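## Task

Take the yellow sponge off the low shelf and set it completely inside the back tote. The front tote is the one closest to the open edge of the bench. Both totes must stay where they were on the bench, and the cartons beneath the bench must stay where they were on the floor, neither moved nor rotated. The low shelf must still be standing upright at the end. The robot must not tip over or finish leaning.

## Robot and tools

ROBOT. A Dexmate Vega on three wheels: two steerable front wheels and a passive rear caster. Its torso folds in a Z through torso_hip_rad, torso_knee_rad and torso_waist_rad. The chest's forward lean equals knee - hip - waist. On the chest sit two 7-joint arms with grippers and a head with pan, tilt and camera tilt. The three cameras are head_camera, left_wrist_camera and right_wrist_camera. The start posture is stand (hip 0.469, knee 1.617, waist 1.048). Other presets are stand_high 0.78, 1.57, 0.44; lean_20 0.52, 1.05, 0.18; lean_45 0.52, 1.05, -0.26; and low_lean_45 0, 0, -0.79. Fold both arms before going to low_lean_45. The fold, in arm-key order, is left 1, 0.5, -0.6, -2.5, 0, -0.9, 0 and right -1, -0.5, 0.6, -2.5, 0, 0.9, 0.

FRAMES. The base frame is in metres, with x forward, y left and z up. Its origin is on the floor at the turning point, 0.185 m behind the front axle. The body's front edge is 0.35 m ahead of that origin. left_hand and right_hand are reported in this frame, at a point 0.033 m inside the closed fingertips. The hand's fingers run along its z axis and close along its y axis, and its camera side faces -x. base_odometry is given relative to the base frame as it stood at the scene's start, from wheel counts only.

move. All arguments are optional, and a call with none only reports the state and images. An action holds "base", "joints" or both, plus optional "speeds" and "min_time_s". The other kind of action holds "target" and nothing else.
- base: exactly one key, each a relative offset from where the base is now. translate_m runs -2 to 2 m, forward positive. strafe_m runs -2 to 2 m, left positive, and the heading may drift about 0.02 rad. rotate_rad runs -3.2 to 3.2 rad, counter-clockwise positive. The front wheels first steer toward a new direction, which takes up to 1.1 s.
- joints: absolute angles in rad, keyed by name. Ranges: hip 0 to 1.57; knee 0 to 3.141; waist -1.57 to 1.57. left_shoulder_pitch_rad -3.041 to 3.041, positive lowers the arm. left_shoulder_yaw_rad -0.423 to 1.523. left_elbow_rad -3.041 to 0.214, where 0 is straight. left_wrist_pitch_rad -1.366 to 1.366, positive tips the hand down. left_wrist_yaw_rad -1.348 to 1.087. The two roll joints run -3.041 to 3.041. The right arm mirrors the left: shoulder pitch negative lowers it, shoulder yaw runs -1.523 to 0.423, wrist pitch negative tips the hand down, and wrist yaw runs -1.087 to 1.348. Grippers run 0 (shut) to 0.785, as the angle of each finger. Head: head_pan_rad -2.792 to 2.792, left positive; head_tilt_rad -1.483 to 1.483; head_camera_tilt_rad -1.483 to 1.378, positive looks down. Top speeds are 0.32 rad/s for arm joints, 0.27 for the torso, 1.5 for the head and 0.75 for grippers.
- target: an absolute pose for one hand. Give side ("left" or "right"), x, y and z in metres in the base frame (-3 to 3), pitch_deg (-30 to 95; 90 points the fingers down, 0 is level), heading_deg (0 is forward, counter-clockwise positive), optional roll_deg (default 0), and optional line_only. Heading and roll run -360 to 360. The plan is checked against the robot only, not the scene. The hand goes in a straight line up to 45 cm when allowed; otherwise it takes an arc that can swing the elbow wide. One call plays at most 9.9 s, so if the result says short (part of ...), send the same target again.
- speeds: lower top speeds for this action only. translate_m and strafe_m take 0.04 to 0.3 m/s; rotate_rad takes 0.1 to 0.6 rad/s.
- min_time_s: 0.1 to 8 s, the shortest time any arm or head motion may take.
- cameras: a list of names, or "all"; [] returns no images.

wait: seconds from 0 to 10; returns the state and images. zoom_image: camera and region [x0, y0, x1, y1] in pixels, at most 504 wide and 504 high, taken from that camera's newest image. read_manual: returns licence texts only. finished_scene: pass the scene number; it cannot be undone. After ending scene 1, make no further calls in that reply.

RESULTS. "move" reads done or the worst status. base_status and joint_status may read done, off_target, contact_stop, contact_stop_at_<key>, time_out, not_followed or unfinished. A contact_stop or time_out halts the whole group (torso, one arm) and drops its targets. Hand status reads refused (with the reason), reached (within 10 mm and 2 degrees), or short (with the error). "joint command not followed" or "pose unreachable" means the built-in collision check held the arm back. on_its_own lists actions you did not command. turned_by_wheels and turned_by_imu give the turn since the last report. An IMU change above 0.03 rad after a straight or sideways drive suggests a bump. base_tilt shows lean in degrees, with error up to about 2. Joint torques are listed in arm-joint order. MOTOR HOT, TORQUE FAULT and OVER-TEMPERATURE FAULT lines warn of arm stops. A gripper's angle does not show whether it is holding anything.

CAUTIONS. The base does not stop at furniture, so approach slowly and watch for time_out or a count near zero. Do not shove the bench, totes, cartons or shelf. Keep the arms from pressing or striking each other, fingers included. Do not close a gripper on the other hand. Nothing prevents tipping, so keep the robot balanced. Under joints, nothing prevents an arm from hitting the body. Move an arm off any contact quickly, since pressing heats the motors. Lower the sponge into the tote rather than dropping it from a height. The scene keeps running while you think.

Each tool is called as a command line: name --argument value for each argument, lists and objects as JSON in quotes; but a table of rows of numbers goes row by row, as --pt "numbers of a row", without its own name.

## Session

Scene 2 done. Scene 3.

move --joints '{"head_camera_tilt_rad": 0.4}' --cameras '["head_camera"]'

move --joints '{"head_pan_rad": -1.4, "head_camera_tilt_rad": 0.35}' --cameras '["head_camera"]'

move --joints '{"head_pan_rad": -2.6, "head_camera_tilt_rad": 0.4}' --cameras '["head_camera"]'

move --joints '{"head_pan_rad": 2.6, "head_camera_tilt_rad": 0.4}' --cameras '["head_camera"]'

move --joints '{"head_pan_rad": 1.4, "head_camera_tilt_rad": 0.35}' --cameras '["head_camera"]'

Scene clock: 0.93 s.
Joint torques (N m): left_arm=[5.42 0.7 0.63 -1.71 -1 -2.23 0.27] | right_arm=[-6.48 -1.97 -0.78 -5.6 -0.1 1.72 0.32]
move: done
base_odometry: x=+0.000 y=+0.000 heading=+0.000
turned_by_wheels: +0.000
turned_by_imu: +0.000
base_tilt: forward=+0.2 right=-0.8
base_status: not commanded
joint_positions: torso_hip_rad=+0.469 torso_knee_rad=+1.617 torso_waist_rad=+1.048 left_shoulder_pitch_rad=+2.212 left_shoulder_yaw_rad=-0.004 left_upper_arm_roll_rad=+0.010 left_elbow_rad=-1.116 left_forearm_roll_rad=+0.007 left_wrist_pitch_rad=-0.513 left_wrist_yaw_rad=-0.007 left_gripper_rad=+0.005 right_shoulder_pitch_rad=-2.198 right_shoulder_yaw_rad=-0.010 right_upper_arm_roll_rad=+0.000 right_elbow_rad=-1.087 right_forearm_roll_rad=+0.017 right_wrist_pitch_rad=+0.518 right_wrist_yaw_rad=+0.001 right_gripper_rad=+0.005 head_pan_rad=+0.000 head_tilt_rad=+0.000 head_camera_tilt_rad=+0.400
joint_status: all done
chest: x=-0.0112 y=+0.0000 z=+1.4155 quat_wxyz=(+0.999, +0.000, +0.050, +0.000) (m; base frame)
left_hand: x=+0.2007 y=+0.2167 z=+0.6140 quat_wxyz=(+0.429, +0.005, +0.903, -0.009) pitch_deg=+39.1 heading_deg=-1.5 roll_deg=-0.9 back=up (m; base frame)
right_hand: x=+0.1976 y=-0.2373 z=+0.6073 quat_wxyz=(+0.425, +0.004, +0.905, -0.002) pitch_deg=+39.7 heading_deg=-0.6 roll_deg=-0.1 back=up (m; base frame)
pictures: head_camera
Images, in order (width x height): head_camera 896x560.

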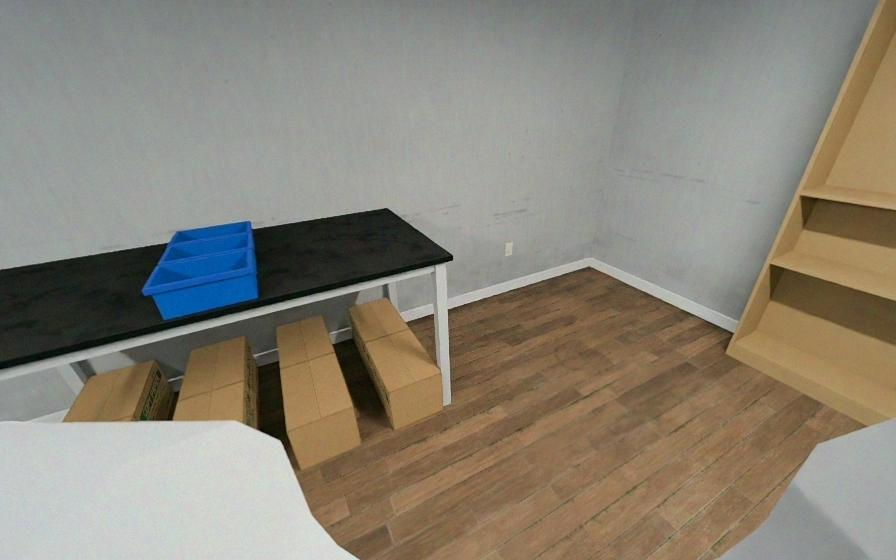

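Scene clock: 2.53 s.
Joint torques (N m): left_arm=[4.63 1.57 0.66 -1.63 0.44 -2.17 -0.04] | right_arm=[-3.66 -1.38 -0.43 -3.9 0.08 1.79 -0.32]
move: done
base_odometry: x=+0.000 y=+0.000 heading=+0.000
turned_by_wheels: +0.000
turned_by_imu: +0.000
base_tilt: forward=+0.2 right=-0.8
base_status: not commanded
joint_positions: torso_hip_rad=+0.469 torso_knee_rad=+1.617 torso_waist_rad=+1.048 left_shoulder_pitch_rad=+2.212 left_shoulder_yaw_rad=-0.004 left_upper_arm_roll_rad=+0.010 left_elbow_rad=-1.116 left_forearm_roll_rad=+0.007 left_wrist_pitch_rad=-0.513 left_wrist_yaw_rad=-0.007 left_gripper_rad=+0.005 right_shoulder_pitch_rad=-2.198 right_shoulder_yaw_rad=-0.010 right_upper_arm_roll_rad=+0.000 right_elbow_rad=-1.087 right_forearm_roll_rad=+0.017 right_wrist_pitch_rad=+0.518 right_wrist_yaw_rad=+0.001 right_gripper_rad=+0.005 head_pan_rad=-1.400 head_tilt_rad=+0.000 head_camera_tilt_rad=+0.350
joint_status: all done
chest: x=-0.0112 y=+0.0000 z=+1.4155 quat_wxyz=(+0.999, +0.000, +0.050, +0.000) (m; base frame)
left_hand: x=+0.2007 y=+0.2167 z=+0.6140 quat_wxyz=(+0.429, +0.005, +0.903, -0.009) pitch_deg=+39.1 heading_deg=-1.5 roll_deg=-0.9 back=up (m; base frame)
right_hand: x=+0.1976 y=-0.2373 z=+0.6073 quat_wxyz=(+0.425, +0.004, +0.905, -0.002) pitch_deg=+39.7 heading_deg=-0.6 roll_deg=-0.1 back=up (m; base frame)
pictures: head_camera
Images, in order (width x height): head_camera 896x560.

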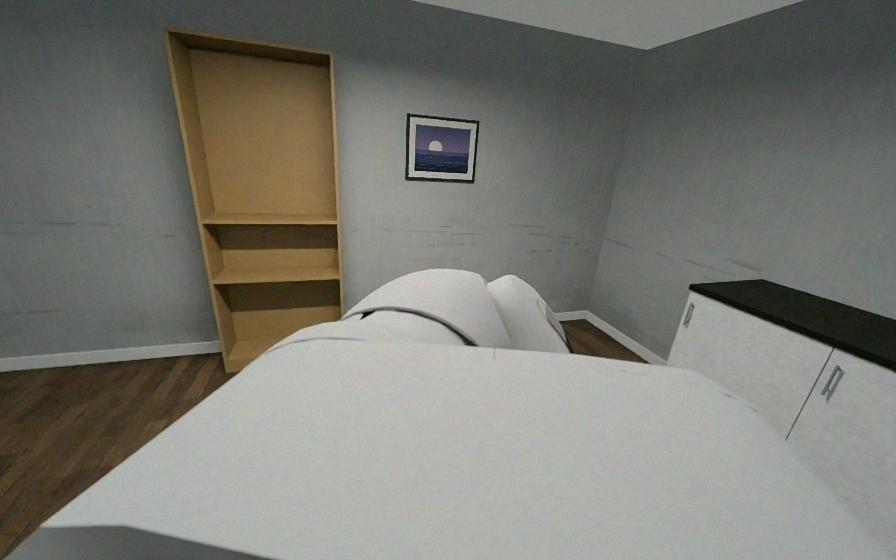

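Scene clock: 4.00 s.
Joint torques (N m): left_arm=[5.34 2.2 3.44 -2.75 0.22 -2.48 0.24] | right_arm=[-5.96 -0.92 0.07 -5.07 -0.06 2.37 -0.26]
move: done
base_odometry: x=+0.000 y=+0.000 heading=+0.000
turned_by_wheels: +0.000
turned_by_imu: +0.000
base_tilt: forward=+0.2 right=-0.8
base_status: not commanded
joint_positions: torso_hip_rad=+0.469 torso_knee_rad=+1.617 torso_waist_rad=+1.048 left_shoulder_pitch_rad=+2.212 left_shoulder_yaw_rad=-0.004 left_upper_arm_roll_rad=+0.010 left_elbow_rad=-1.116 left_forearm_roll_rad=+0.007 left_wrist_pitch_rad=-0.513 left_wrist_yaw_rad=-0.007 left_gripper_rad=+0.005 right_shoulder_pitch_rad=-2.198 right_shoulder_yaw_rad=-0.010 right_upper_arm_roll_rad=+0.000 right_elbow_rad=-1.087 right_forearm_roll_rad=+0.017 right_wrist_pitch_rad=+0.518 right_wrist_yaw_rad=+0.001 right_gripper_rad=+0.005 head_pan_rad=-2.600 head_tilt_rad=+0.000 head_camera_tilt_rad=+0.400
joint_status: all done
chest: x=-0.0112 y=+0.0000 z=+1.4155 quat_wxyz=(+0.999, +0.000, +0.050, +0.000) (m; base frame)
left_hand: x=+0.2007 y=+0.2167 z=+0.6140 quat_wxyz=(+0.429, +0.005, +0.903, -0.009) pitch_deg=+39.1 heading_deg=-1.5 roll_deg=-0.9 back=up (m; base frame)
right_hand: x=+0.1976 y=-0.2373 z=+0.6073 quat_wxyz=(+0.425, +0.004, +0.905, -0.002) pitch_deg=+39.7 heading_deg=-0.6 roll_deg=-0.1 back=up (m; base frame)
pictures: head_camera
Images, in order (width x height): head_camera 896x560.

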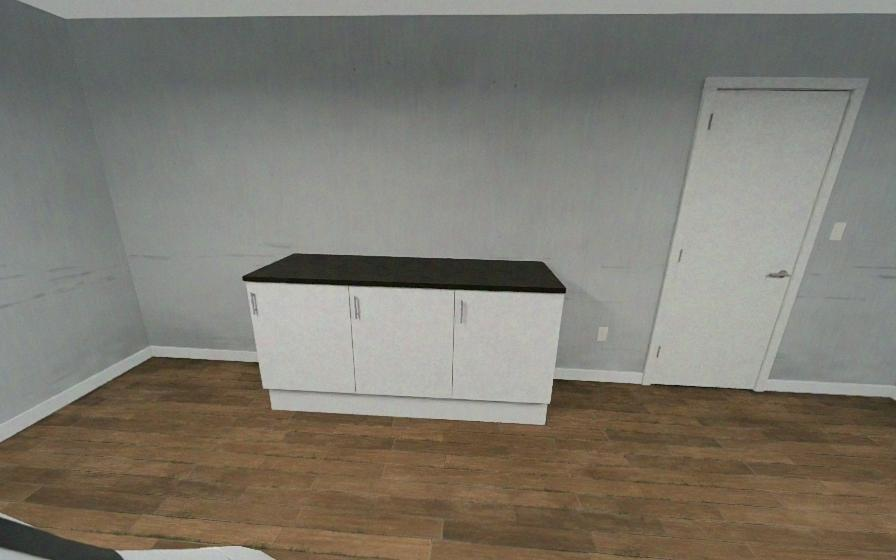

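Scene clock: 8.13 s.
Joint torques (N m): left_arm=[4.49 1.34 0.92 -3.02 -0.09 -1.38 0.15] | right_arm=[-6.08 -1.96 0.63 -3.18 -0.84 2.52 -0.15]
move: done
base_odometry: x=+0.000 y=+0.000 heading=+0.000
turned_by_wheels: +0.000
turned_by_imu: +0.001
base_tilt: forward=+0.2 right=-0.8
base_status: not commanded
joint_positions: torso_hip_rad=+0.469 torso_knee_rad=+1.617 torso_waist_rad=+1.048 left_shoulder_pitch_rad=+2.212 left_shoulder_yaw_rad=-0.004 left_upper_arm_roll_rad=+0.010 left_elbow_rad=-1.116 left_forearm_roll_rad=+0.007 left_wrist_pitch_rad=-0.513 left_wrist_yaw_rad=-0.007 left_gripper_rad=+0.005 right_shoulder_pitch_rad=-2.198 right_shoulder_yaw_rad=-0.010 right_upper_arm_roll_rad=+0.000 right_elbow_rad=-1.087 right_forearm_roll_rad=+0.017 right_wrist_pitch_rad=+0.518 right_wrist_yaw_rad=+0.001 right_gripper_rad=+0.005 head_pan_rad=+2.600 head_tilt_rad=+0.000 head_camera_tilt_rad=+0.400
joint_status: all done
chest: x=-0.0112 y=+0.0000 z=+1.4155 quat_wxyz=(+0.999, +0.000, +0.050, +0.000) (m; base frame)
left_hand: x=+0.2007 y=+0.2167 z=+0.6140 quat_wxyz=(+0.429, +0.005, +0.903, -0.009) pitch_deg=+39.1 heading_deg=-1.5 roll_deg=-0.9 back=up (m; base frame)
right_hand: x=+0.1976 y=-0.2373 z=+0.6073 quat_wxyz=(+0.425, +0.004, +0.905, -0.002) pitch_deg=+39.7 heading_deg=-0.6 roll_deg=-0.1 back=up (m; base frame)
pictures: head_camera
Images, in order (width x height): head_camera 896x560.

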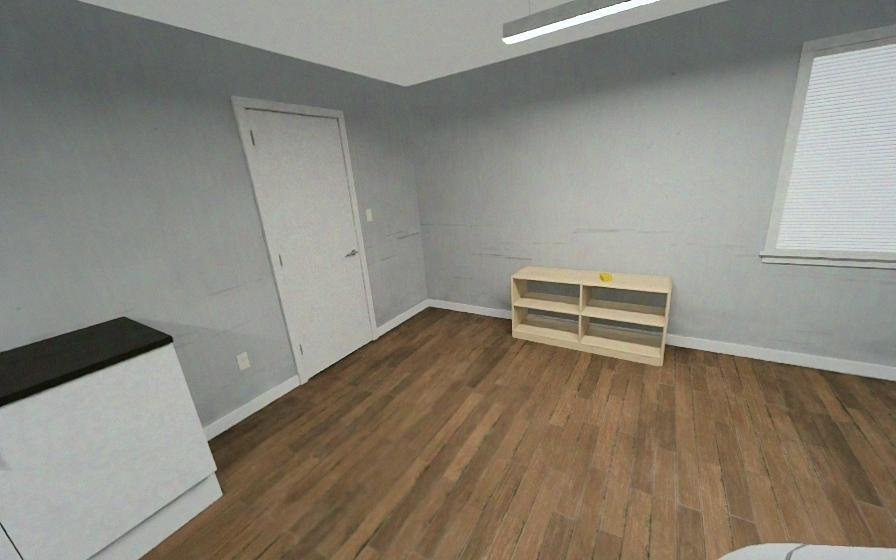

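Scene clock: 9.60 s.
Joint torques (N m): left_arm=[2.99 -0.85 0.03 -2.91 0.75 -1.45 0.31] | right_arm=[-5.12 -0.37 -0.3 -4.97 0.16 2.65 0.03]
move: done
base_odometry: x=+0.000 y=+0.000 heading=+0.000
turned_by_wheels: +0.000
turned_by_imu: +0.000
base_tilt: forward=+0.2 right=-0.8
base_status: not commanded
joint_positions: torso_hip_rad=+0.469 torso_knee_rad=+1.617 torso_waist_rad=+1.048 left_shoulder_pitch_rad=+2.212 left_shoulder_yaw_rad=-0.004 left_upper_arm_roll_rad=+0.010 left_elbow_rad=-1.116 left_forearm_roll_rad=+0.007 left_wrist_pitch_rad=-0.513 left_wrist_yaw_rad=-0.007 left_gripper_rad=+0.005 right_shoulder_pitch_rad=-2.198 right_shoulder_yaw_rad=-0.010 right_upper_arm_roll_rad=+0.000 right_elbow_rad=-1.087 right_forearm_roll_rad=+0.017 right_wrist_pitch_rad=+0.518 right_wrist_yaw_rad=+0.001 right_gripper_rad=+0.005 head_pan_rad=+1.400 head_tilt_rad=+0.000 head_camera_tilt_rad=+0.350
joint_status: all done
chest: x=-0.0112 y=+0.0000 z=+1.4155 quat_wxyz=(+0.999, +0.000, +0.050, +0.000) (m; base frame)
left_hand: x=+0.2007 y=+0.2167 z=+0.6140 quat_wxyz=(+0.429, +0.005, +0.903, -0.009) pitch_deg=+39.1 heading_deg=-1.5 roll_deg=-0.9 back=up (m; base frame)
right_hand: x=+0.1976 y=-0.2373 z=+0.6073 quat_wxyz=(+0.425, +0.004, +0.905, -0.002) pitch_deg=+39.7 heading_deg=-0.6 roll_deg=-0.1 back=up (m; base frame)
pictures: head_camera
Images, in order (width x height): head_camera 896x560.

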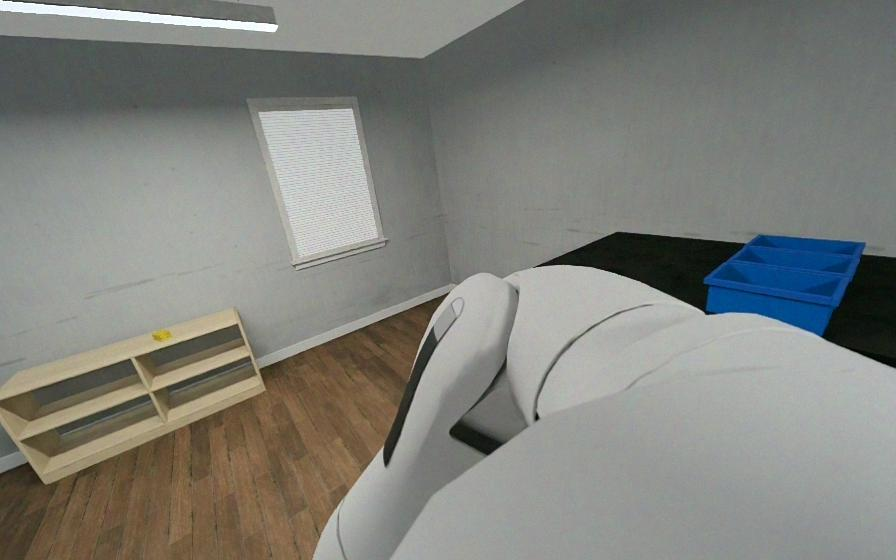

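move --base '{"rotate_rad": 2.09}' --joints '{"left_shoulder_pitch_rad": 1, "left_shoulder_yaw_rad": 0.5, "left_upper_arm_roll_rad": -0.6, "left_elbow_rad": -2.5, "left_forearm_roll_rad": 0, "left_wrist_pitch_rad": -0.9, "left_wrist_yaw_rad": 0, "right_shoulder_pitch_rad": -1, "right_shoulder_yaw_rad": -0.5, "right_upper_arm_roll_rad": 0.6, "right_elbow_rad": -2.5, "right_forearm_roll_rad": 0, "right_wrist_pitch_rad": 0.9, "right_wrist_yaw_rad": 0, "head_pan_rad": 0, "head_camera_tilt_rad": 0.4}' --cameras '[]'

move --base '{"translate_m": 1.7}' --cameras '["head_camera"]'

Scene clock: 33.73 s.
Joint torques (N m): left_arm=[-17.5 4.71 -4.7 -0.51 -0.92 0.81 0.61] | right_arm=[15.9 -7.28 3.82 -5.02 -0.26 -2.24 -0.25]
move: done
base_odometry: x=+0.002 y=+0.000 heading=+2.093
turned_by_wheels: +2.093
turned_by_imu: +2.080
base_tilt: forward=+0.2 right=-0.7
base_status: done
joint_positions: torso_hip_rad=+0.469 torso_knee_rad=+1.617 torso_waist_rad=+1.048 left_shoulder_pitch_rad=+1.003 left_shoulder_yaw_rad=+0.499 left_upper_arm_roll_rad=-0.598 left_elbow_rad=-2.497 left_forearm_roll_rad=+0.000 left_wrist_pitch_rad=-0.899 left_wrist_yaw_rad=+0.000 left_gripper_rad=+0.005 right_shoulder_pitch_rad=-1.003 right_shoulder_yaw_rad=-0.498 right_upper_arm_roll_rad=+0.598 right_elbow_rad=-2.496 right_forearm_roll_rad=+0.000 right_wrist_pitch_rad=+0.899 right_wrist_yaw_rad=+0.000 right_gripper_rad=+0.005 head_pan_rad=+0.000 head_tilt_rad=+0.000 head_camera_tilt_rad=+0.400
joint_status: all done
chest: x=-0.0112 y=+0.0000 z=+1.4155 quat_wxyz=(+0.999, +0.000, +0.050, +0.000) (m; base frame)
left_hand: x=-0.0216 y=+0.1546 z=+1.7180 quat_wxyz=(+0.841, +0.204, -0.395, +0.309) pitch_deg=-37.2 heading_deg=-132.5 roll_deg=-7.1 back=down (m; base frame)
right_hand: x=-0.0212 y=-0.1551 z=+1.7183 quat_wxyz=(+0.841, -0.204, -0.395, -0.309) pitch_deg=-37.3 heading_deg=+132.5 roll_deg=+7.2 back=down (m; base frame)
pictures: none
No camera images: "cameras" was empty.

Scene clock: 42.07 s.
Joint torques (N m): left_arm=[-15.12 4.76 -3.54 0.46 0.47 0.74 0.17] | right_arm=[15.3 -6.5 4.55 -1.63 -0.23 -2.32 -0.37]
move: done
base_odometry: x=-0.849 y=+1.472 heading=+2.094
turned_by_wheels: +0.001
turned_by_imu: +0.014
base_tilt: forward=+0.3 right=-0.8
base_status: done
joint_positions: torso_hip_rad=+0.469 torso_knee_rad=+1.617 torso_waist_rad=+1.048 left_shoulder_pitch_rad=+1.000 left_shoulder_yaw_rad=+0.500 left_upper_arm_roll_rad=-0.600 left_elbow_rad=-2.500 left_forearm_roll_rad=+0.000 left_wrist_pitch_rad=-0.900 left_wrist_yaw_rad=+0.000 left_gripper_rad=+0.005 right_shoulder_pitch_rad=-1.000 right_shoulder_yaw_rad=-0.500 right_upper_arm_roll_rad=+0.600 right_elbow_rad=-2.500 right_forearm_roll_rad=+0.000 right_wrist_pitch_rad=+0.900 right_wrist_yaw_rad=+0.000 right_gripper_rad=+0.005 head_pan_rad=+0.000 head_tilt_rad=+0.000 head_camera_tilt_rad=+0.400
joint_status: not commanded
chest: x=-0.0112 y=+0.0000 z=+1.4155 quat_wxyz=(+0.999, +0.000, +0.050, +0.000) (m; base frame)
left_hand: x=-0.0238 y=+0.1533 z=+1.7167 quat_wxyz=(+0.839, +0.205, -0.398, +0.310) pitch_deg=-36.8 heading_deg=-132.5 roll_deg=-6.9 back=down (m; base frame)
right_hand: x=-0.0239 y=-0.1535 z=+1.7168 quat_wxyz=(+0.839, -0.205, -0.398, -0.310) pitch_deg=-36.8 heading_deg=+132.5 roll_deg=+7.0 back=down (m; base frame)
pictures: head_camera
Images, in order (width x height): head_camera 896x560.

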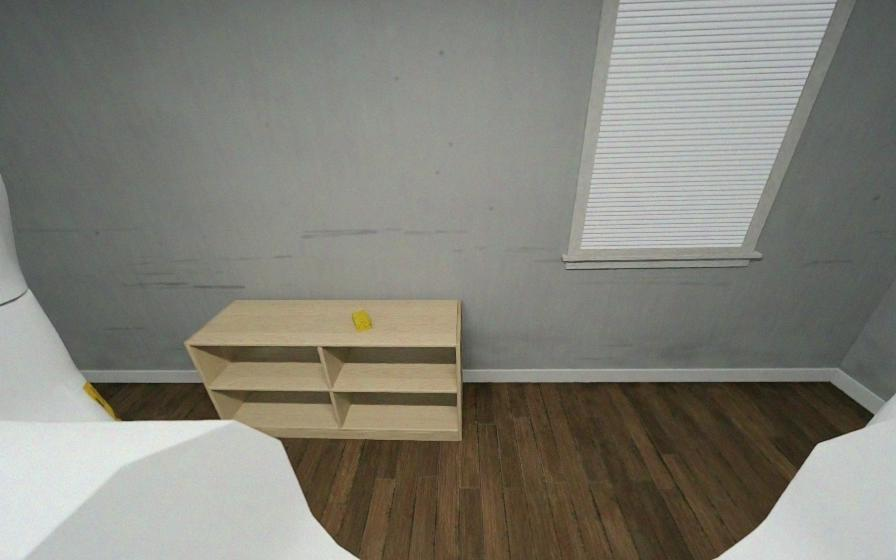

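move --base '{"strafe_m": 0.15}' --speeds '{"strafe_m": 0.15}' --cameras '[]'

move --joints '{"torso_hip_rad": 0.52, "torso_knee_rad": 1.05, "torso_waist_rad": -0.52, "head_camera_tilt_rad": -0.3}' --cameras '["head_camera"]'

zoom_image --camera "head_camera" --region '[330, 150, 430, 230]'

Scene clock: 53.80 s.
Joint torques (N m): left_arm=[-15.66 4.37 -3.69 2.96 -0.21 1.17 -0.28] | right_arm=[14.85 -7.92 2.78 -2.46 -0.03 -2.72 -0.19]
move: done
base_odometry: x=-0.978 y=+1.396 heading=+2.096
turned_by_wheels: +0.002
turned_by_imu: +0.006
base_tilt: forward=+0.2 right=-0.8
base_status: done
joint_positions: torso_hip_rad=+0.469 torso_knee_rad=+1.617 torso_waist_rad=+1.048 left_shoulder_pitch_rad=+1.000 left_shoulder_yaw_rad=+0.500 left_upper_arm_roll_rad=-0.600 left_elbow_rad=-2.500 left_forearm_roll_rad=+0.000 left_wrist_pitch_rad=-0.900 left_wrist_yaw_rad=+0.000 left_gripper_rad=+0.005 right_shoulder_pitch_rad=-1.000 right_shoulder_yaw_rad=-0.500 right_upper_arm_roll_rad=+0.600 right_elbow_rad=-2.500 right_forearm_roll_rad=+0.000 right_wrist_pitch_rad=+0.900 right_wrist_yaw_rad=+0.000 right_gripper_rad=+0.005 head_pan_rad=+0.000 head_tilt_rad=+0.000 head_camera_tilt_rad=+0.400
joint_status: not commanded
chest: x=-0.0112 y=+0.0000 z=+1.4155 quat_wxyz=(+0.999, +0.000, +0.050, +0.000) (m; base frame)
left_hand: x=-0.0239 y=+0.1533 z=+1.7167 quat_wxyz=(+0.839, +0.205, -0.398, +0.310) pitch_deg=-36.8 heading_deg=-132.5 roll_deg=-6.9 back=down (m; base frame)
right_hand: x=-0.0239 y=-0.1534 z=+1.7168 quat_wxyz=(+0.839, -0.205, -0.398, -0.310) pitch_deg=-36.8 heading_deg=+132.5 roll_deg=+7.0 back=down (m; base frame)
pictures: none
No camera images: "cameras" was empty.

Scene clock: 60.90 s.
Joint torques (N m): left_arm=[-8.95 5.14 -4 -4.99 -0.42 0.63 0.61] | right_arm=[7.56 -7.65 3.28 -7.56 0.71 0.42 -0.78]
move: done
base_odometry: x=-0.978 y=+1.396 heading=+2.096
turned_by_wheels: +0.000
turned_by_imu: +0.001
base_tilt: forward=+0.2 right=-0.8
base_status: not commanded
joint_positions: torso_hip_rad=+0.520 torso_knee_rad=+1.050 torso_waist_rad=-0.520 left_shoulder_pitch_rad=+1.000 left_shoulder_yaw_rad=+0.500 left_upper_arm_roll_rad=-0.600 left_elbow_rad=-2.500 left_forearm_roll_rad=+0.000 left_wrist_pitch_rad=-0.900 left_wrist_yaw_rad=+0.000 left_gripper_rad=+0.005 right_shoulder_pitch_rad=-1.000 right_shoulder_yaw_rad=-0.500 right_upper_arm_roll_rad=+0.600 right_elbow_rad=-2.500 right_forearm_roll_rad=+0.000 right_wrist_pitch_rad=+0.900 right_wrist_yaw_rad=+0.000 right_gripper_rad=+0.005 head_pan_rad=+0.000 head_tilt_rad=+0.000 head_camera_tilt_rad=-0.300
joint_status: all done
chest: x=+0.1228 y=+0.0000 z=+1.1338 quat_wxyz=(+0.865, +0.000, +0.501, +0.000) (m; base frame)
left_hand: x=+0.3605 y=+0.1533 z=+1.3194 quat_wxyz=(+0.928, +0.324, +0.029, +0.182) pitch_deg=-52.1 heading_deg=-73.7 roll_deg=-84.1 (m; base frame)
right_hand: x=+0.3605 y=-0.1534 z=+1.3194 quat_wxyz=(+0.928, -0.324, +0.030, -0.182) pitch_deg=-52.1 heading_deg=+73.7 roll_deg=+84.1 (m; base frame)
pictures: head_camera
Images, in order (width x height): head_camera 896x560.

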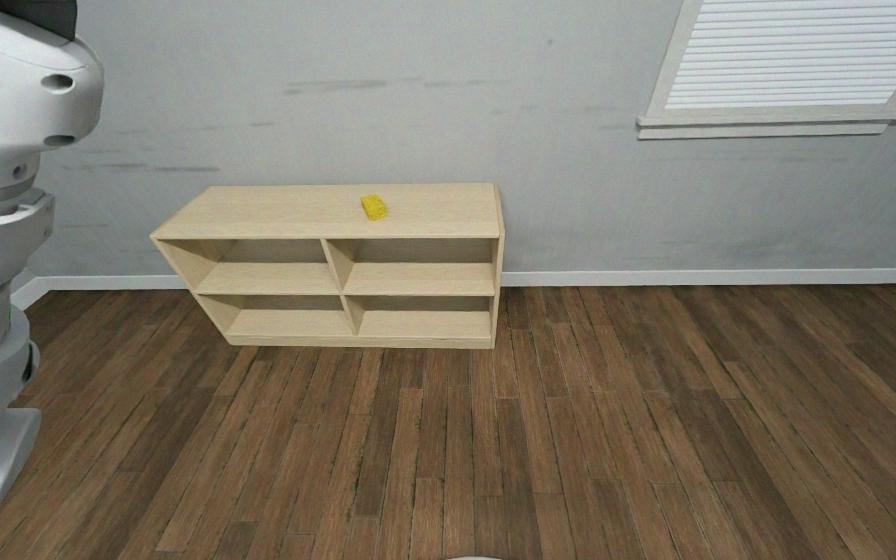

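Scaled by 5.040 from the camera's 896x560 image, which has a finer 960x600 frame.

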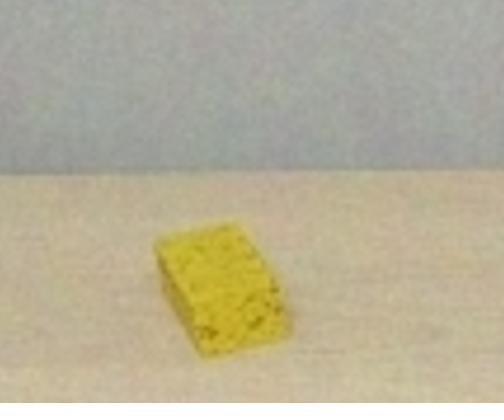

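move --target '{"side": "left", "x": 0.62, "y": 0.30, "z": 0.80, "pitch_deg": 85, "heading_deg": 25}' --cameras '["head_camera", "left_wrist_camera"]'

Scene clock: 85.63 s.
Joint torques (N m): left_arm=[-27.95 1.31 5.36 9.02 0.29 0.09 0.34] | right_arm=[8.89 -7.66 6.16 -8.51 0.76 -1.21 -0.81]
move: done
base_odometry: x=-0.978 y=+1.396 heading=+2.096
turned_by_wheels: +0.000
turned_by_imu: +0.002
base_tilt: forward=+0.2 right=-0.8
base_status: not commanded
joint_positions: torso_hip_rad=+0.520 torso_knee_rad=+1.050 torso_waist_rad=-0.520 left_shoulder_pitch_rad=-1.816 left_shoulder_yaw_rad=-0.422 left_upper_arm_roll_rad=-2.568 left_elbow_rad=-1.624 left_forearm_roll_rad=+2.668 left_wrist_pitch_rad=+0.951 left_wrist_yaw_rad=-0.289 left_gripper_rad=+0.005 right_shoulder_pitch_rad=-1.000 right_shoulder_yaw_rad=-0.500 right_upper_arm_roll_rad=+0.600 right_elbow_rad=-2.500 right_forearm_roll_rad=+0.000 right_wrist_pitch_rad=+0.900 right_wrist_yaw_rad=+0.000 right_gripper_rad=+0.005 head_pan_rad=+0.000 head_tilt_rad=+0.000 head_camera_tilt_rad=-0.300
joint_status: not commanded
chest: x=+0.1228 y=+0.0000 z=+1.1338 quat_wxyz=(+0.865, +0.000, +0.501, +0.000) (m; base frame)
left_hand: x=+0.6197 y=+0.3013 z=+0.7984 quat_wxyz=(+0.042, -0.219, +0.975, +0.009) pitch_deg=+85.0 heading_deg=+24.8 roll_deg=-0.5 (m; base frame)
left_hand_status: reached (checked arc [a long move; over the whole arc the hand travels 2.21 m to end 0.60 m from its start, up to 0.78 m off the straight line; left_shoulder_pitch_rad turns most, 2.82 rad; on the way or at its end the hand turns up to 180 deg from its attitude at the start], planned for 9.1 s): 2 mm and 0.3 deg off.
right_hand: x=+0.3605 y=-0.1534 z=+1.3195 quat_wxyz=(+0.928, -0.324, +0.030, -0.182) pitch_deg=-52.1 heading_deg=+73.7 roll_deg=+84.1 (m; base frame)
pictures: head_camera, left_wrist_camera
Images, in order (width x height): head_camera 896x560, left_wrist_camera 672x420.

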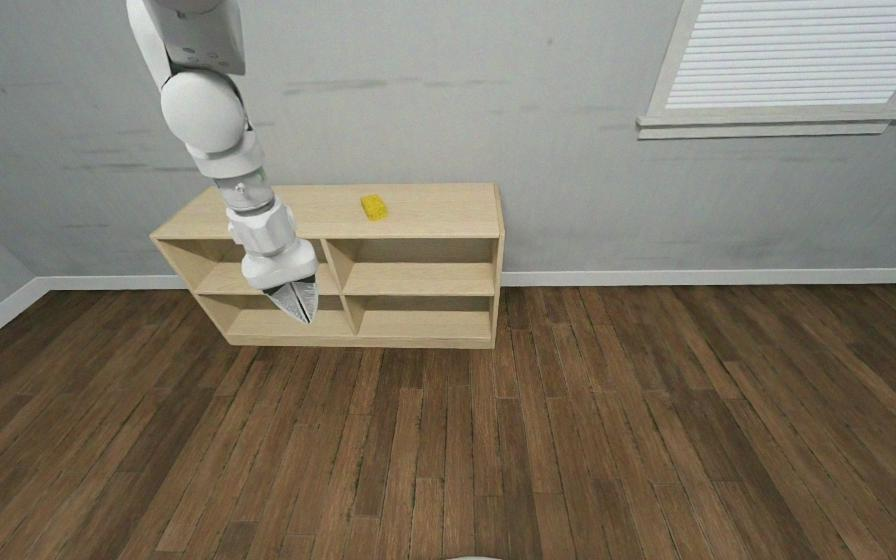

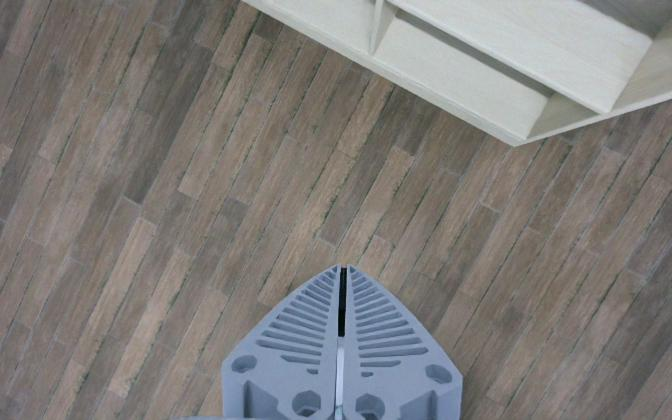

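move --base '{"translate_m": 0.655}' --speeds '{"translate_m": 0.15}' --joints '{"left_gripper_rad": 0.5}' --cameras '["head_camera", "left_wrist_camera"]'

Scene clock: 101.73 s.
Joint torques (N m): left_arm=[-25.35 -1.73 3.52 8.11 0.47 0.52 -0.13] | right_arm=[9.35 -7.25 5.34 -10.64 0.15 -0.81 -0.96]
move: done
base_odometry: x=-1.304 y=+1.964 heading=+2.095
turned_by_wheels: -0.002
turned_by_imu: +0.000
base_tilt: forward=+0.2 right=-0.8
base_status: done
joint_positions: torso_hip_rad=+0.520 torso_knee_rad=+1.050 torso_waist_rad=-0.520 left_shoulder_pitch_rad=-1.819 left_shoulder_yaw_rad=-0.423 left_upper_arm_roll_rad=-2.570 left_elbow_rad=-1.623 left_forearm_roll_rad=+2.671 left_wrist_pitch_rad=+0.953 left_wrist_yaw_rad=-0.289 left_gripper_rad=+0.500 right_shoulder_pitch_rad=-1.000 right_shoulder_yaw_rad=-0.500 right_upper_arm_roll_rad=+0.600 right_elbow_rad=-2.500 right_forearm_roll_rad=+0.000 right_wrist_pitch_rad=+0.900 right_wrist_yaw_rad=+0.000 right_gripper_rad=+0.005 head_pan_rad=+0.000 head_tilt_rad=+0.000 head_camera_tilt_rad=-0.300
joint_status: all done
chest: x=+0.1228 y=+0.0000 z=+1.1338 quat_wxyz=(+0.865, +0.000, +0.501, +0.000) (m; base frame)
left_hand: x=+0.6198 y=+0.3002 z=+0.7999 quat_wxyz=(+0.042, -0.217, +0.975, +0.009) pitch_deg=+85.0 heading_deg=+24.8 roll_deg=-0.2 (m; base frame)
right_hand: x=+0.3605 y=-0.1534 z=+1.3195 quat_wxyz=(+0.928, -0.324, +0.030, -0.182) pitch_deg=-52.1 heading_deg=+73.7 roll_deg=+84.1 (m; base frame)
pictures: head_camera, left_wrist_camera
Images, in order (width x height): head_camera 896x560, left_wrist_camera 672x420.

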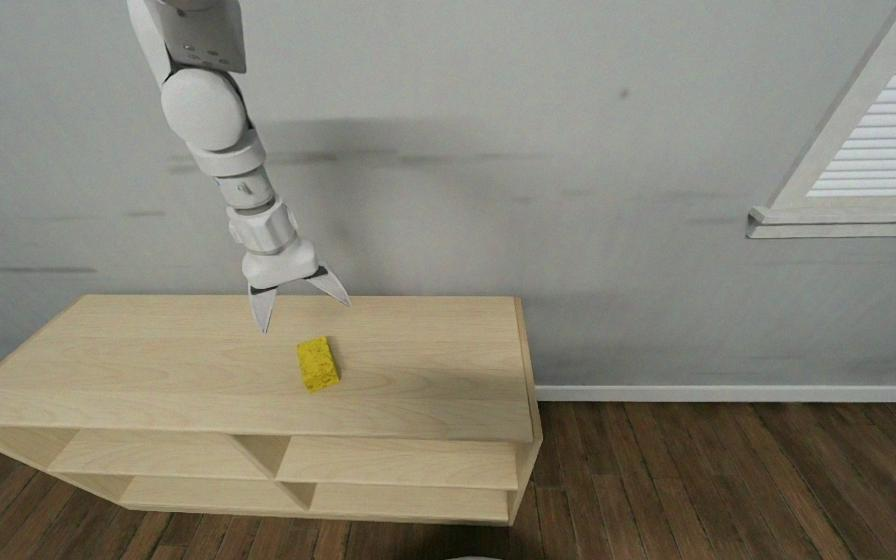

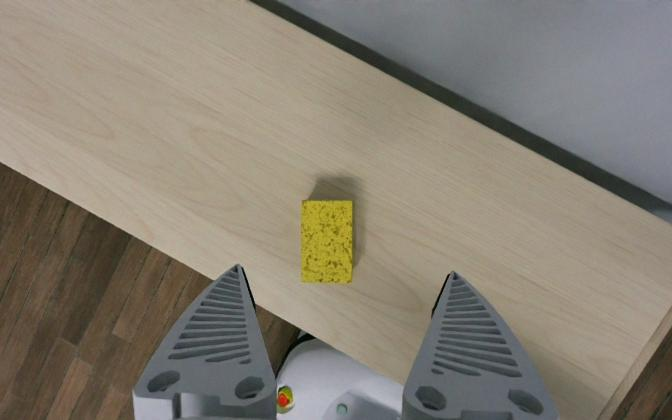

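move --target '{"side": "left", "x": 0.628, "y": 0.323, "z": 0.72, "pitch_deg": 86, "heading_deg": 25}' --cameras '["left_wrist_camera"]'

Scene clock: 111.37 s.
Joint torques (N m): left_arm=[-13.37 0.78 8.19 7.69 -0.92 -0.97 -0.6] | right_arm=[10.35 -8.26 7.15 -8.29 0.07 -0.72 -1.06]
move: done
base_odometry: x=-1.304 y=+1.964 heading=+2.095
turned_by_wheels: +0.000
turned_by_imu: +0.001
base_tilt: forward=+0.3 right=-0.8
base_status: not commanded
joint_positions: torso_hip_rad=+0.520 torso_knee_rad=+1.050 torso_waist_rad=-0.520 left_shoulder_pitch_rad=-1.633 left_shoulder_yaw_rad=-0.338 left_upper_arm_roll_rad=-2.561 left_elbow_rad=-1.553 left_forearm_roll_rad=+2.660 left_wrist_pitch_rad=+0.834 left_wrist_yaw_rad=-0.301 left_gripper_rad=+0.500 right_shoulder_pitch_rad=-1.000 right_shoulder_yaw_rad=-0.500 right_upper_arm_roll_rad=+0.600 right_elbow_rad=-2.500 right_forearm_roll_rad=+0.000 right_wrist_pitch_rad=+0.900 right_wrist_yaw_rad=+0.000 right_gripper_rad=+0.005 head_pan_rad=+0.000 head_tilt_rad=+0.000 head_camera_tilt_rad=-0.300
joint_status: not commanded
chest: x=+0.1228 y=+0.0000 z=+1.1338 quat_wxyz=(+0.865, +0.000, +0.501, +0.000) (m; base frame)
left_hand: x=+0.6280 y=+0.3225 z=+0.7216 quat_wxyz=(+0.034, -0.216, +0.976, +0.008) pitch_deg=+86.0 heading_deg=+24.9 roll_deg=-0.1 (m; base frame)
left_hand_status: reached (straight line, planned for 0.9 s): 2 mm and 0.0 deg off.
right_hand: x=+0.3605 y=-0.1534 z=+1.3195 quat_wxyz=(+0.928, -0.324, +0.030, -0.182) pitch_deg=-52.1 heading_deg=+73.7 roll_deg=+84.1 (m; base frame)
pictures: left_wrist_camera
Images, in order (width x height): left_wrist_camera 672x420.

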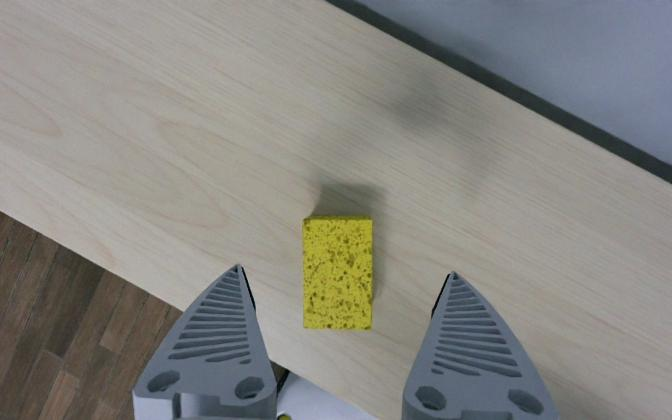

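move --joints '{"left_gripper_rad": 0.38}' --cameras '[]'

move --target '{"side": "left", "x": 0.627, "y": 0.327, "z": 0.650, "pitch_deg": 86, "heading_deg": 25}' --cameras '["head_camera", "left_wrist_camera"]'

Scene clock: 118.53 s.
Joint torques (N m): left_arm=[-15.88 3.56 8.69 6.43 0.46 -0.3 0.02] | right_arm=[9.67 -8.14 5.18 -9.59 0.75 0.02 -0.8]
move: done
base_odometry: x=-1.304 y=+1.964 heading=+2.095
turned_by_wheels: +0.000
turned_by_imu: +0.001
base_tilt: forward=+0.3 right=-0.8
base_status: not commanded
joint_positions: torso_hip_rad=+0.520 torso_knee_rad=+1.050 torso_waist_rad=-0.520 left_shoulder_pitch_rad=-1.630 left_shoulder_yaw_rad=-0.336 left_upper_arm_roll_rad=-2.561 left_elbow_rad=-1.551 left_forearm_roll_rad=+2.660 left_wrist_pitch_rad=+0.832 left_wrist_yaw_rad=-0.301 left_gripper_rad=+0.380 right_shoulder_pitch_rad=-1.000 right_shoulder_yaw_rad=-0.500 right_upper_arm_roll_rad=+0.600 right_elbow_rad=-2.500 right_forearm_roll_rad=+0.000 right_wrist_pitch_rad=+0.900 right_wrist_yaw_rad=+0.000 right_gripper_rad=+0.005 head_pan_rad=+0.000 head_tilt_rad=+0.000 head_camera_tilt_rad=-0.300
joint_status: all done
chest: x=+0.1228 y=+0.0000 z=+1.1338 quat_wxyz=(+0.865, +0.000, +0.501, +0.000) (m; base frame)
left_hand: x=+0.6280 y=+0.3229 z=+0.7201 quat_wxyz=(+0.034, -0.216, +0.976, +0.008) pitch_deg=+86.0 heading_deg=+24.9 roll_deg=+0.0 (m; base frame)
right_hand: x=+0.3605 y=-0.1534 z=+1.3195 quat_wxyz=(+0.928, -0.324, +0.030, -0.182) pitch_deg=-52.1 heading_deg=+73.7 roll_deg=+84.1 (m; base frame)
pictures: none
No camera images: "cameras" was empty.

Scene clock: 120.43 s.
Joint torques (N m): left_arm=[-13.52 -1.45 3.32 7.43 0.46 -0.93 -0.16] | right_arm=[9.89 -6.76 5.04 -9.01 0.19 0.33 -0.78]
move: done
base_odometry: x=-1.304 y=+1.964 heading=+2.095
turned_by_wheels: +0.000
turned_by_imu: +0.000
base_tilt: forward=+0.3 right=-0.8
base_status: not commanded
joint_positions: torso_hip_rad=+0.520 torso_knee_rad=+1.050 torso_waist_rad=-0.520 left_shoulder_pitch_rad=-1.486 left_shoulder_yaw_rad=-0.307 left_upper_arm_roll_rad=-2.571 left_elbow_rad=-1.518 left_forearm_roll_rad=+2.608 left_wrist_pitch_rad=+0.719 left_wrist_yaw_rad=-0.296 left_gripper_rad=+0.380 right_shoulder_pitch_rad=-1.000 right_shoulder_yaw_rad=-0.500 right_upper_arm_roll_rad=+0.600 right_elbow_rad=-2.500 right_forearm_roll_rad=+0.000 right_wrist_pitch_rad=+0.900 right_wrist_yaw_rad=+0.000 right_gripper_rad=+0.005 head_pan_rad=+0.000 head_tilt_rad=+0.000 head_camera_tilt_rad=-0.300
joint_status: not commanded
chest: x=+0.1228 y=+0.0000 z=+1.1338 quat_wxyz=(+0.865, +0.000, +0.501, +0.000) (m; base frame)
left_hand: x=+0.6272 y=+0.3269 z=+0.6519 quat_wxyz=(+0.034, -0.216, +0.976, +0.008) pitch_deg=+86.0 heading_deg=+25.0 roll_deg=+0.0 (m; base frame)
left_hand_status: reached (straight line, planned for 0.8 s): 2 mm and 0.0 deg off.
right_hand: x=+0.3605 y=-0.1534 z=+1.3195 quat_wxyz=(+0.928, -0.324, +0.030, -0.182) pitch_deg=-52.1 heading_deg=+73.7 roll_deg=+84.1 (m; base frame)
pictures: head_camera, left_wrist_camera
Images, in order (width x height): head_camera 896x560, left_wrist_camera 672x420.

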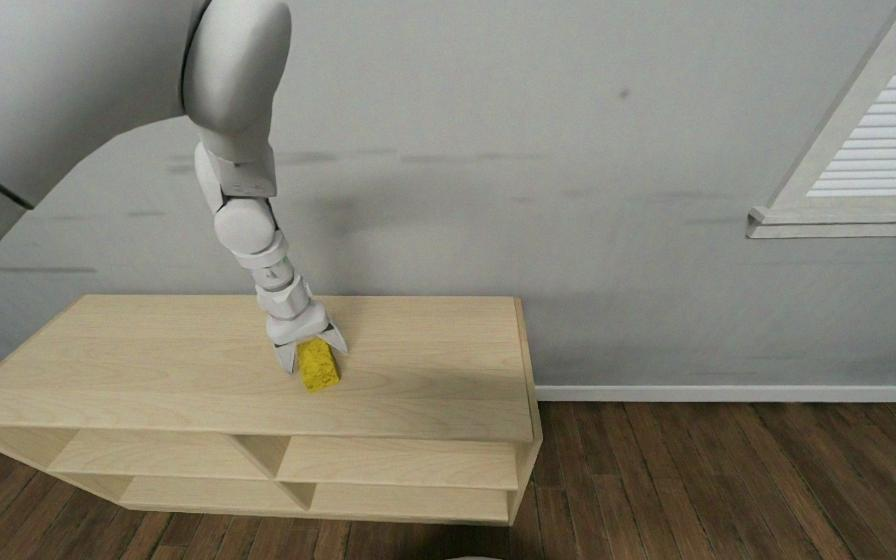

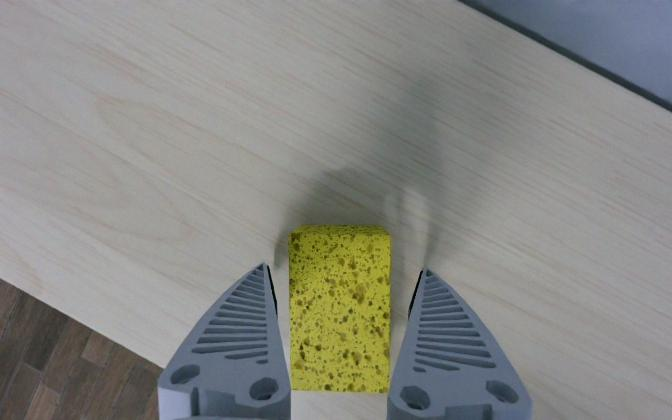

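move --joints '{"left_gripper_rad": 0.25}' --cameras '[]'

move --joints '{"left_gripper_rad": 0.17}' --cameras '[]'

move --target '{"side": "left", "x": 0.627, "y": 0.327, "z": 0.72, "pitch_deg": 86, "heading_deg": 25, "line_only": true}' --cameras '["head_camera", "left_wrist_camera"]'

Scene clock: 126.47 s.
Joint torques (N m): left_arm=[-16.39 2.02 2.19 7.19 0.26 -1.51 0.46] | right_arm=[8.12 -9.09 6.09 -9.5 0.56 -0.42 -0.66]
move: done
base_odometry: x=-1.304 y=+1.964 heading=+2.095
turned_by_wheels: +0.000
turned_by_imu: +0.001
base_tilt: forward=+0.3 right=-0.8
base_status: not commanded
joint_positions: torso_hip_rad=+0.520 torso_knee_rad=+1.050 torso_waist_rad=-0.520 left_shoulder_pitch_rad=-1.482 left_shoulder_yaw_rad=-0.306 left_upper_arm_roll_rad=-2.572 left_elbow_rad=-1.517 left_forearm_roll_rad=+2.607 left_wrist_pitch_rad=+0.716 left_wrist_yaw_rad=-0.296 left_gripper_rad=+0.250 right_shoulder_pitch_rad=-1.000 right_shoulder_yaw_rad=-0.500 right_upper_arm_roll_rad=+0.600 right_elbow_rad=-2.500 right_forearm_roll_rad=+0.000 right_wrist_pitch_rad=+0.900 right_wrist_yaw_rad=+0.000 right_gripper_rad=+0.005 head_pan_rad=+0.000 head_tilt_rad=+0.000 head_camera_tilt_rad=-0.300
joint_status: all done
chest: x=+0.1228 y=+0.0000 z=+1.1338 quat_wxyz=(+0.865, +0.000, +0.501, +0.000) (m; base frame)
left_hand: x=+0.6271 y=+0.3271 z=+0.6502 quat_wxyz=(+0.034, -0.216, +0.976, +0.008) pitch_deg=+86.0 heading_deg=+25.0 roll_deg=+0.0 (m; base frame)
right_hand: x=+0.3605 y=-0.1534 z=+1.3195 quat_wxyz=(+0.928, -0.324, +0.030, -0.182) pitch_deg=-52.1 heading_deg=+73.7 roll_deg=+84.1 (m; base frame)
pictures: none
No camera images: "cameras" was empty.

Scene clock: 127.00 s.
Joint torques (N m): left_arm=[-17.21 1.17 5.36 7.32 -0.07 -0.39 0.42] | right_arm=[8.5 -7.74 5.73 -9.62 0.8 0.25 -1]
move: done
base_odometry: x=-1.304 y=+1.964 heading=+2.095
turned_by_wheels: +0.000
turned_by_imu: +0.000
base_tilt: forward=+0.3 right=-0.7
base_status: not commanded
joint_positions: torso_hip_rad=+0.520 torso_knee_rad=+1.050 torso_waist_rad=-0.520 left_shoulder_pitch_rad=-1.482 left_shoulder_yaw_rad=-0.306 left_upper_arm_roll_rad=-2.572 left_elbow_rad=-1.517 left_forearm_roll_rad=+2.607 left_wrist_pitch_rad=+0.716 left_wrist_yaw_rad=-0.296 left_gripper_rad=+0.170 right_shoulder_pitch_rad=-1.000 right_shoulder_yaw_rad=-0.500 right_upper_arm_roll_rad=+0.600 right_elbow_rad=-2.500 right_forearm_roll_rad=+0.000 right_wrist_pitch_rad=+0.900 right_wrist_yaw_rad=+0.000 right_gripper_rad=+0.005 head_pan_rad=+0.000 head_tilt_rad=+0.000 head_camera_tilt_rad=-0.300
joint_status: all done
chest: x=+0.1228 y=+0.0000 z=+1.1338 quat_wxyz=(+0.865, +0.000, +0.501, +0.000) (m; base frame)
left_hand: x=+0.6271 y=+0.3271 z=+0.6502 quat_wxyz=(+0.034, -0.216, +0.976, +0.008) pitch_deg=+86.0 heading_deg=+25.0 roll_deg=+0.0 (m; base frame)
right_hand: x=+0.3605 y=-0.1534 z=+1.3195 quat_wxyz=(+0.928, -0.324, +0.030, -0.182) pitch_deg=-52.1 heading_deg=+73.7 roll_deg=+84.1 (m; base frame)
pictures: none
No camera images: "cameras" was empty.

Scene clock: 128.90 s.
Joint torques (N m): left_arm=[-26.13 -2.2 10.43 4.6 0.24 -1.49 -0.18] | right_arm=[6.46 -10.11 5.67 -8.88 0.42 0.55 -0.74]
move: done
base_odometry: x=-1.304 y=+1.964 heading=+2.095
turned_by_wheels: +0.000
turned_by_imu: +0.000
base_tilt: forward=+0.2 right=-0.8
base_status: not commanded
joint_positions: torso_hip_rad=+0.520 torso_knee_rad=+1.050 torso_waist_rad=-0.520 left_shoulder_pitch_rad=-1.625 left_shoulder_yaw_rad=-0.330 left_upper_arm_roll_rad=-2.557 left_elbow_rad=-1.552 left_forearm_roll_rad=+2.669 left_wrist_pitch_rad=+0.826 left_wrist_yaw_rad=-0.310 left_gripper_rad=+0.170 right_shoulder_pitch_rad=-1.000 right_shoulder_yaw_rad=-0.500 right_upper_arm_roll_rad=+0.600 right_elbow_rad=-2.500 right_forearm_roll_rad=+0.000 right_wrist_pitch_rad=+0.900 right_wrist_yaw_rad=+0.000 right_gripper_rad=+0.005 head_pan_rad=+0.000 head_tilt_rad=+0.000 head_camera_tilt_rad=-0.300
joint_status: not commanded
chest: x=+0.1228 y=+0.0000 z=+1.1338 quat_wxyz=(+0.865, +0.000, +0.501, +0.000) (m; base frame)
left_hand: x=+0.6270 y=+0.3269 z=+0.7181 quat_wxyz=(+0.034, -0.216, +0.976, +0.008) pitch_deg=+86.0 heading_deg=+25.0 roll_deg=+0.0 (m; base frame)
left_hand_status: reached (straight line, planned for 0.8 s): 2 mm and 0.0 deg off.
right_hand: x=+0.3605 y=-0.1534 z=+1.3195 quat_wxyz=(+0.928, -0.324, +0.030, -0.182) pitch_deg=-52.1 heading_deg=+73.7 roll_deg=+84.1 (m; base frame)
pictures: head_camera, left_wrist_camera
Images, in order (width x height): head_camera 896x560, left_wrist_camera 672x420.

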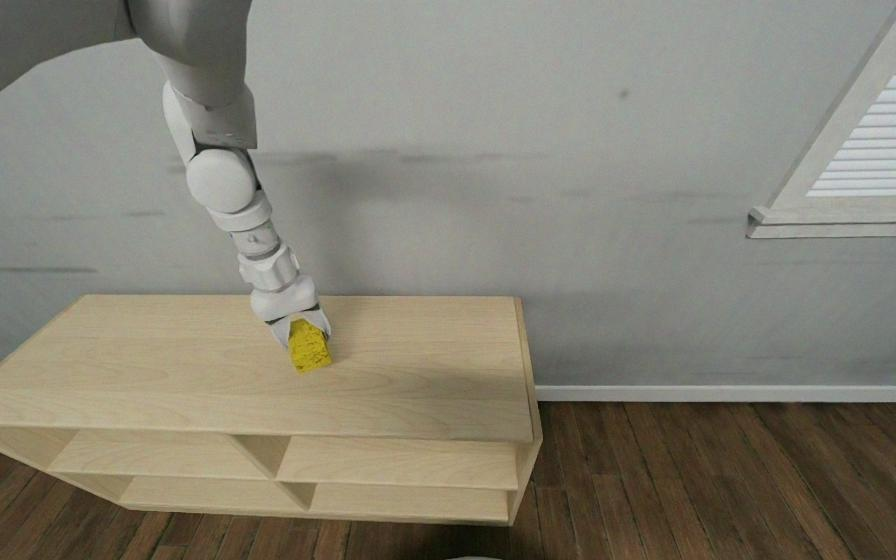

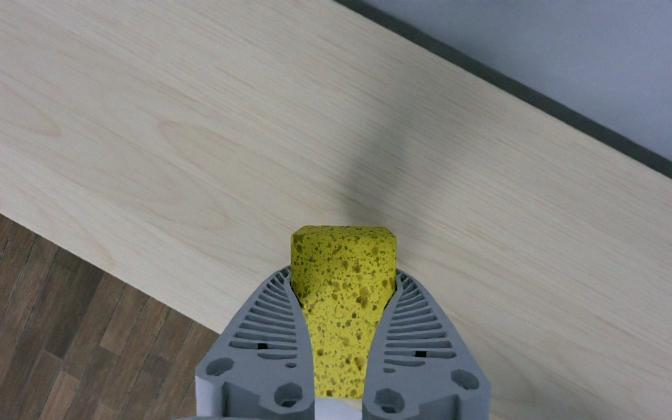

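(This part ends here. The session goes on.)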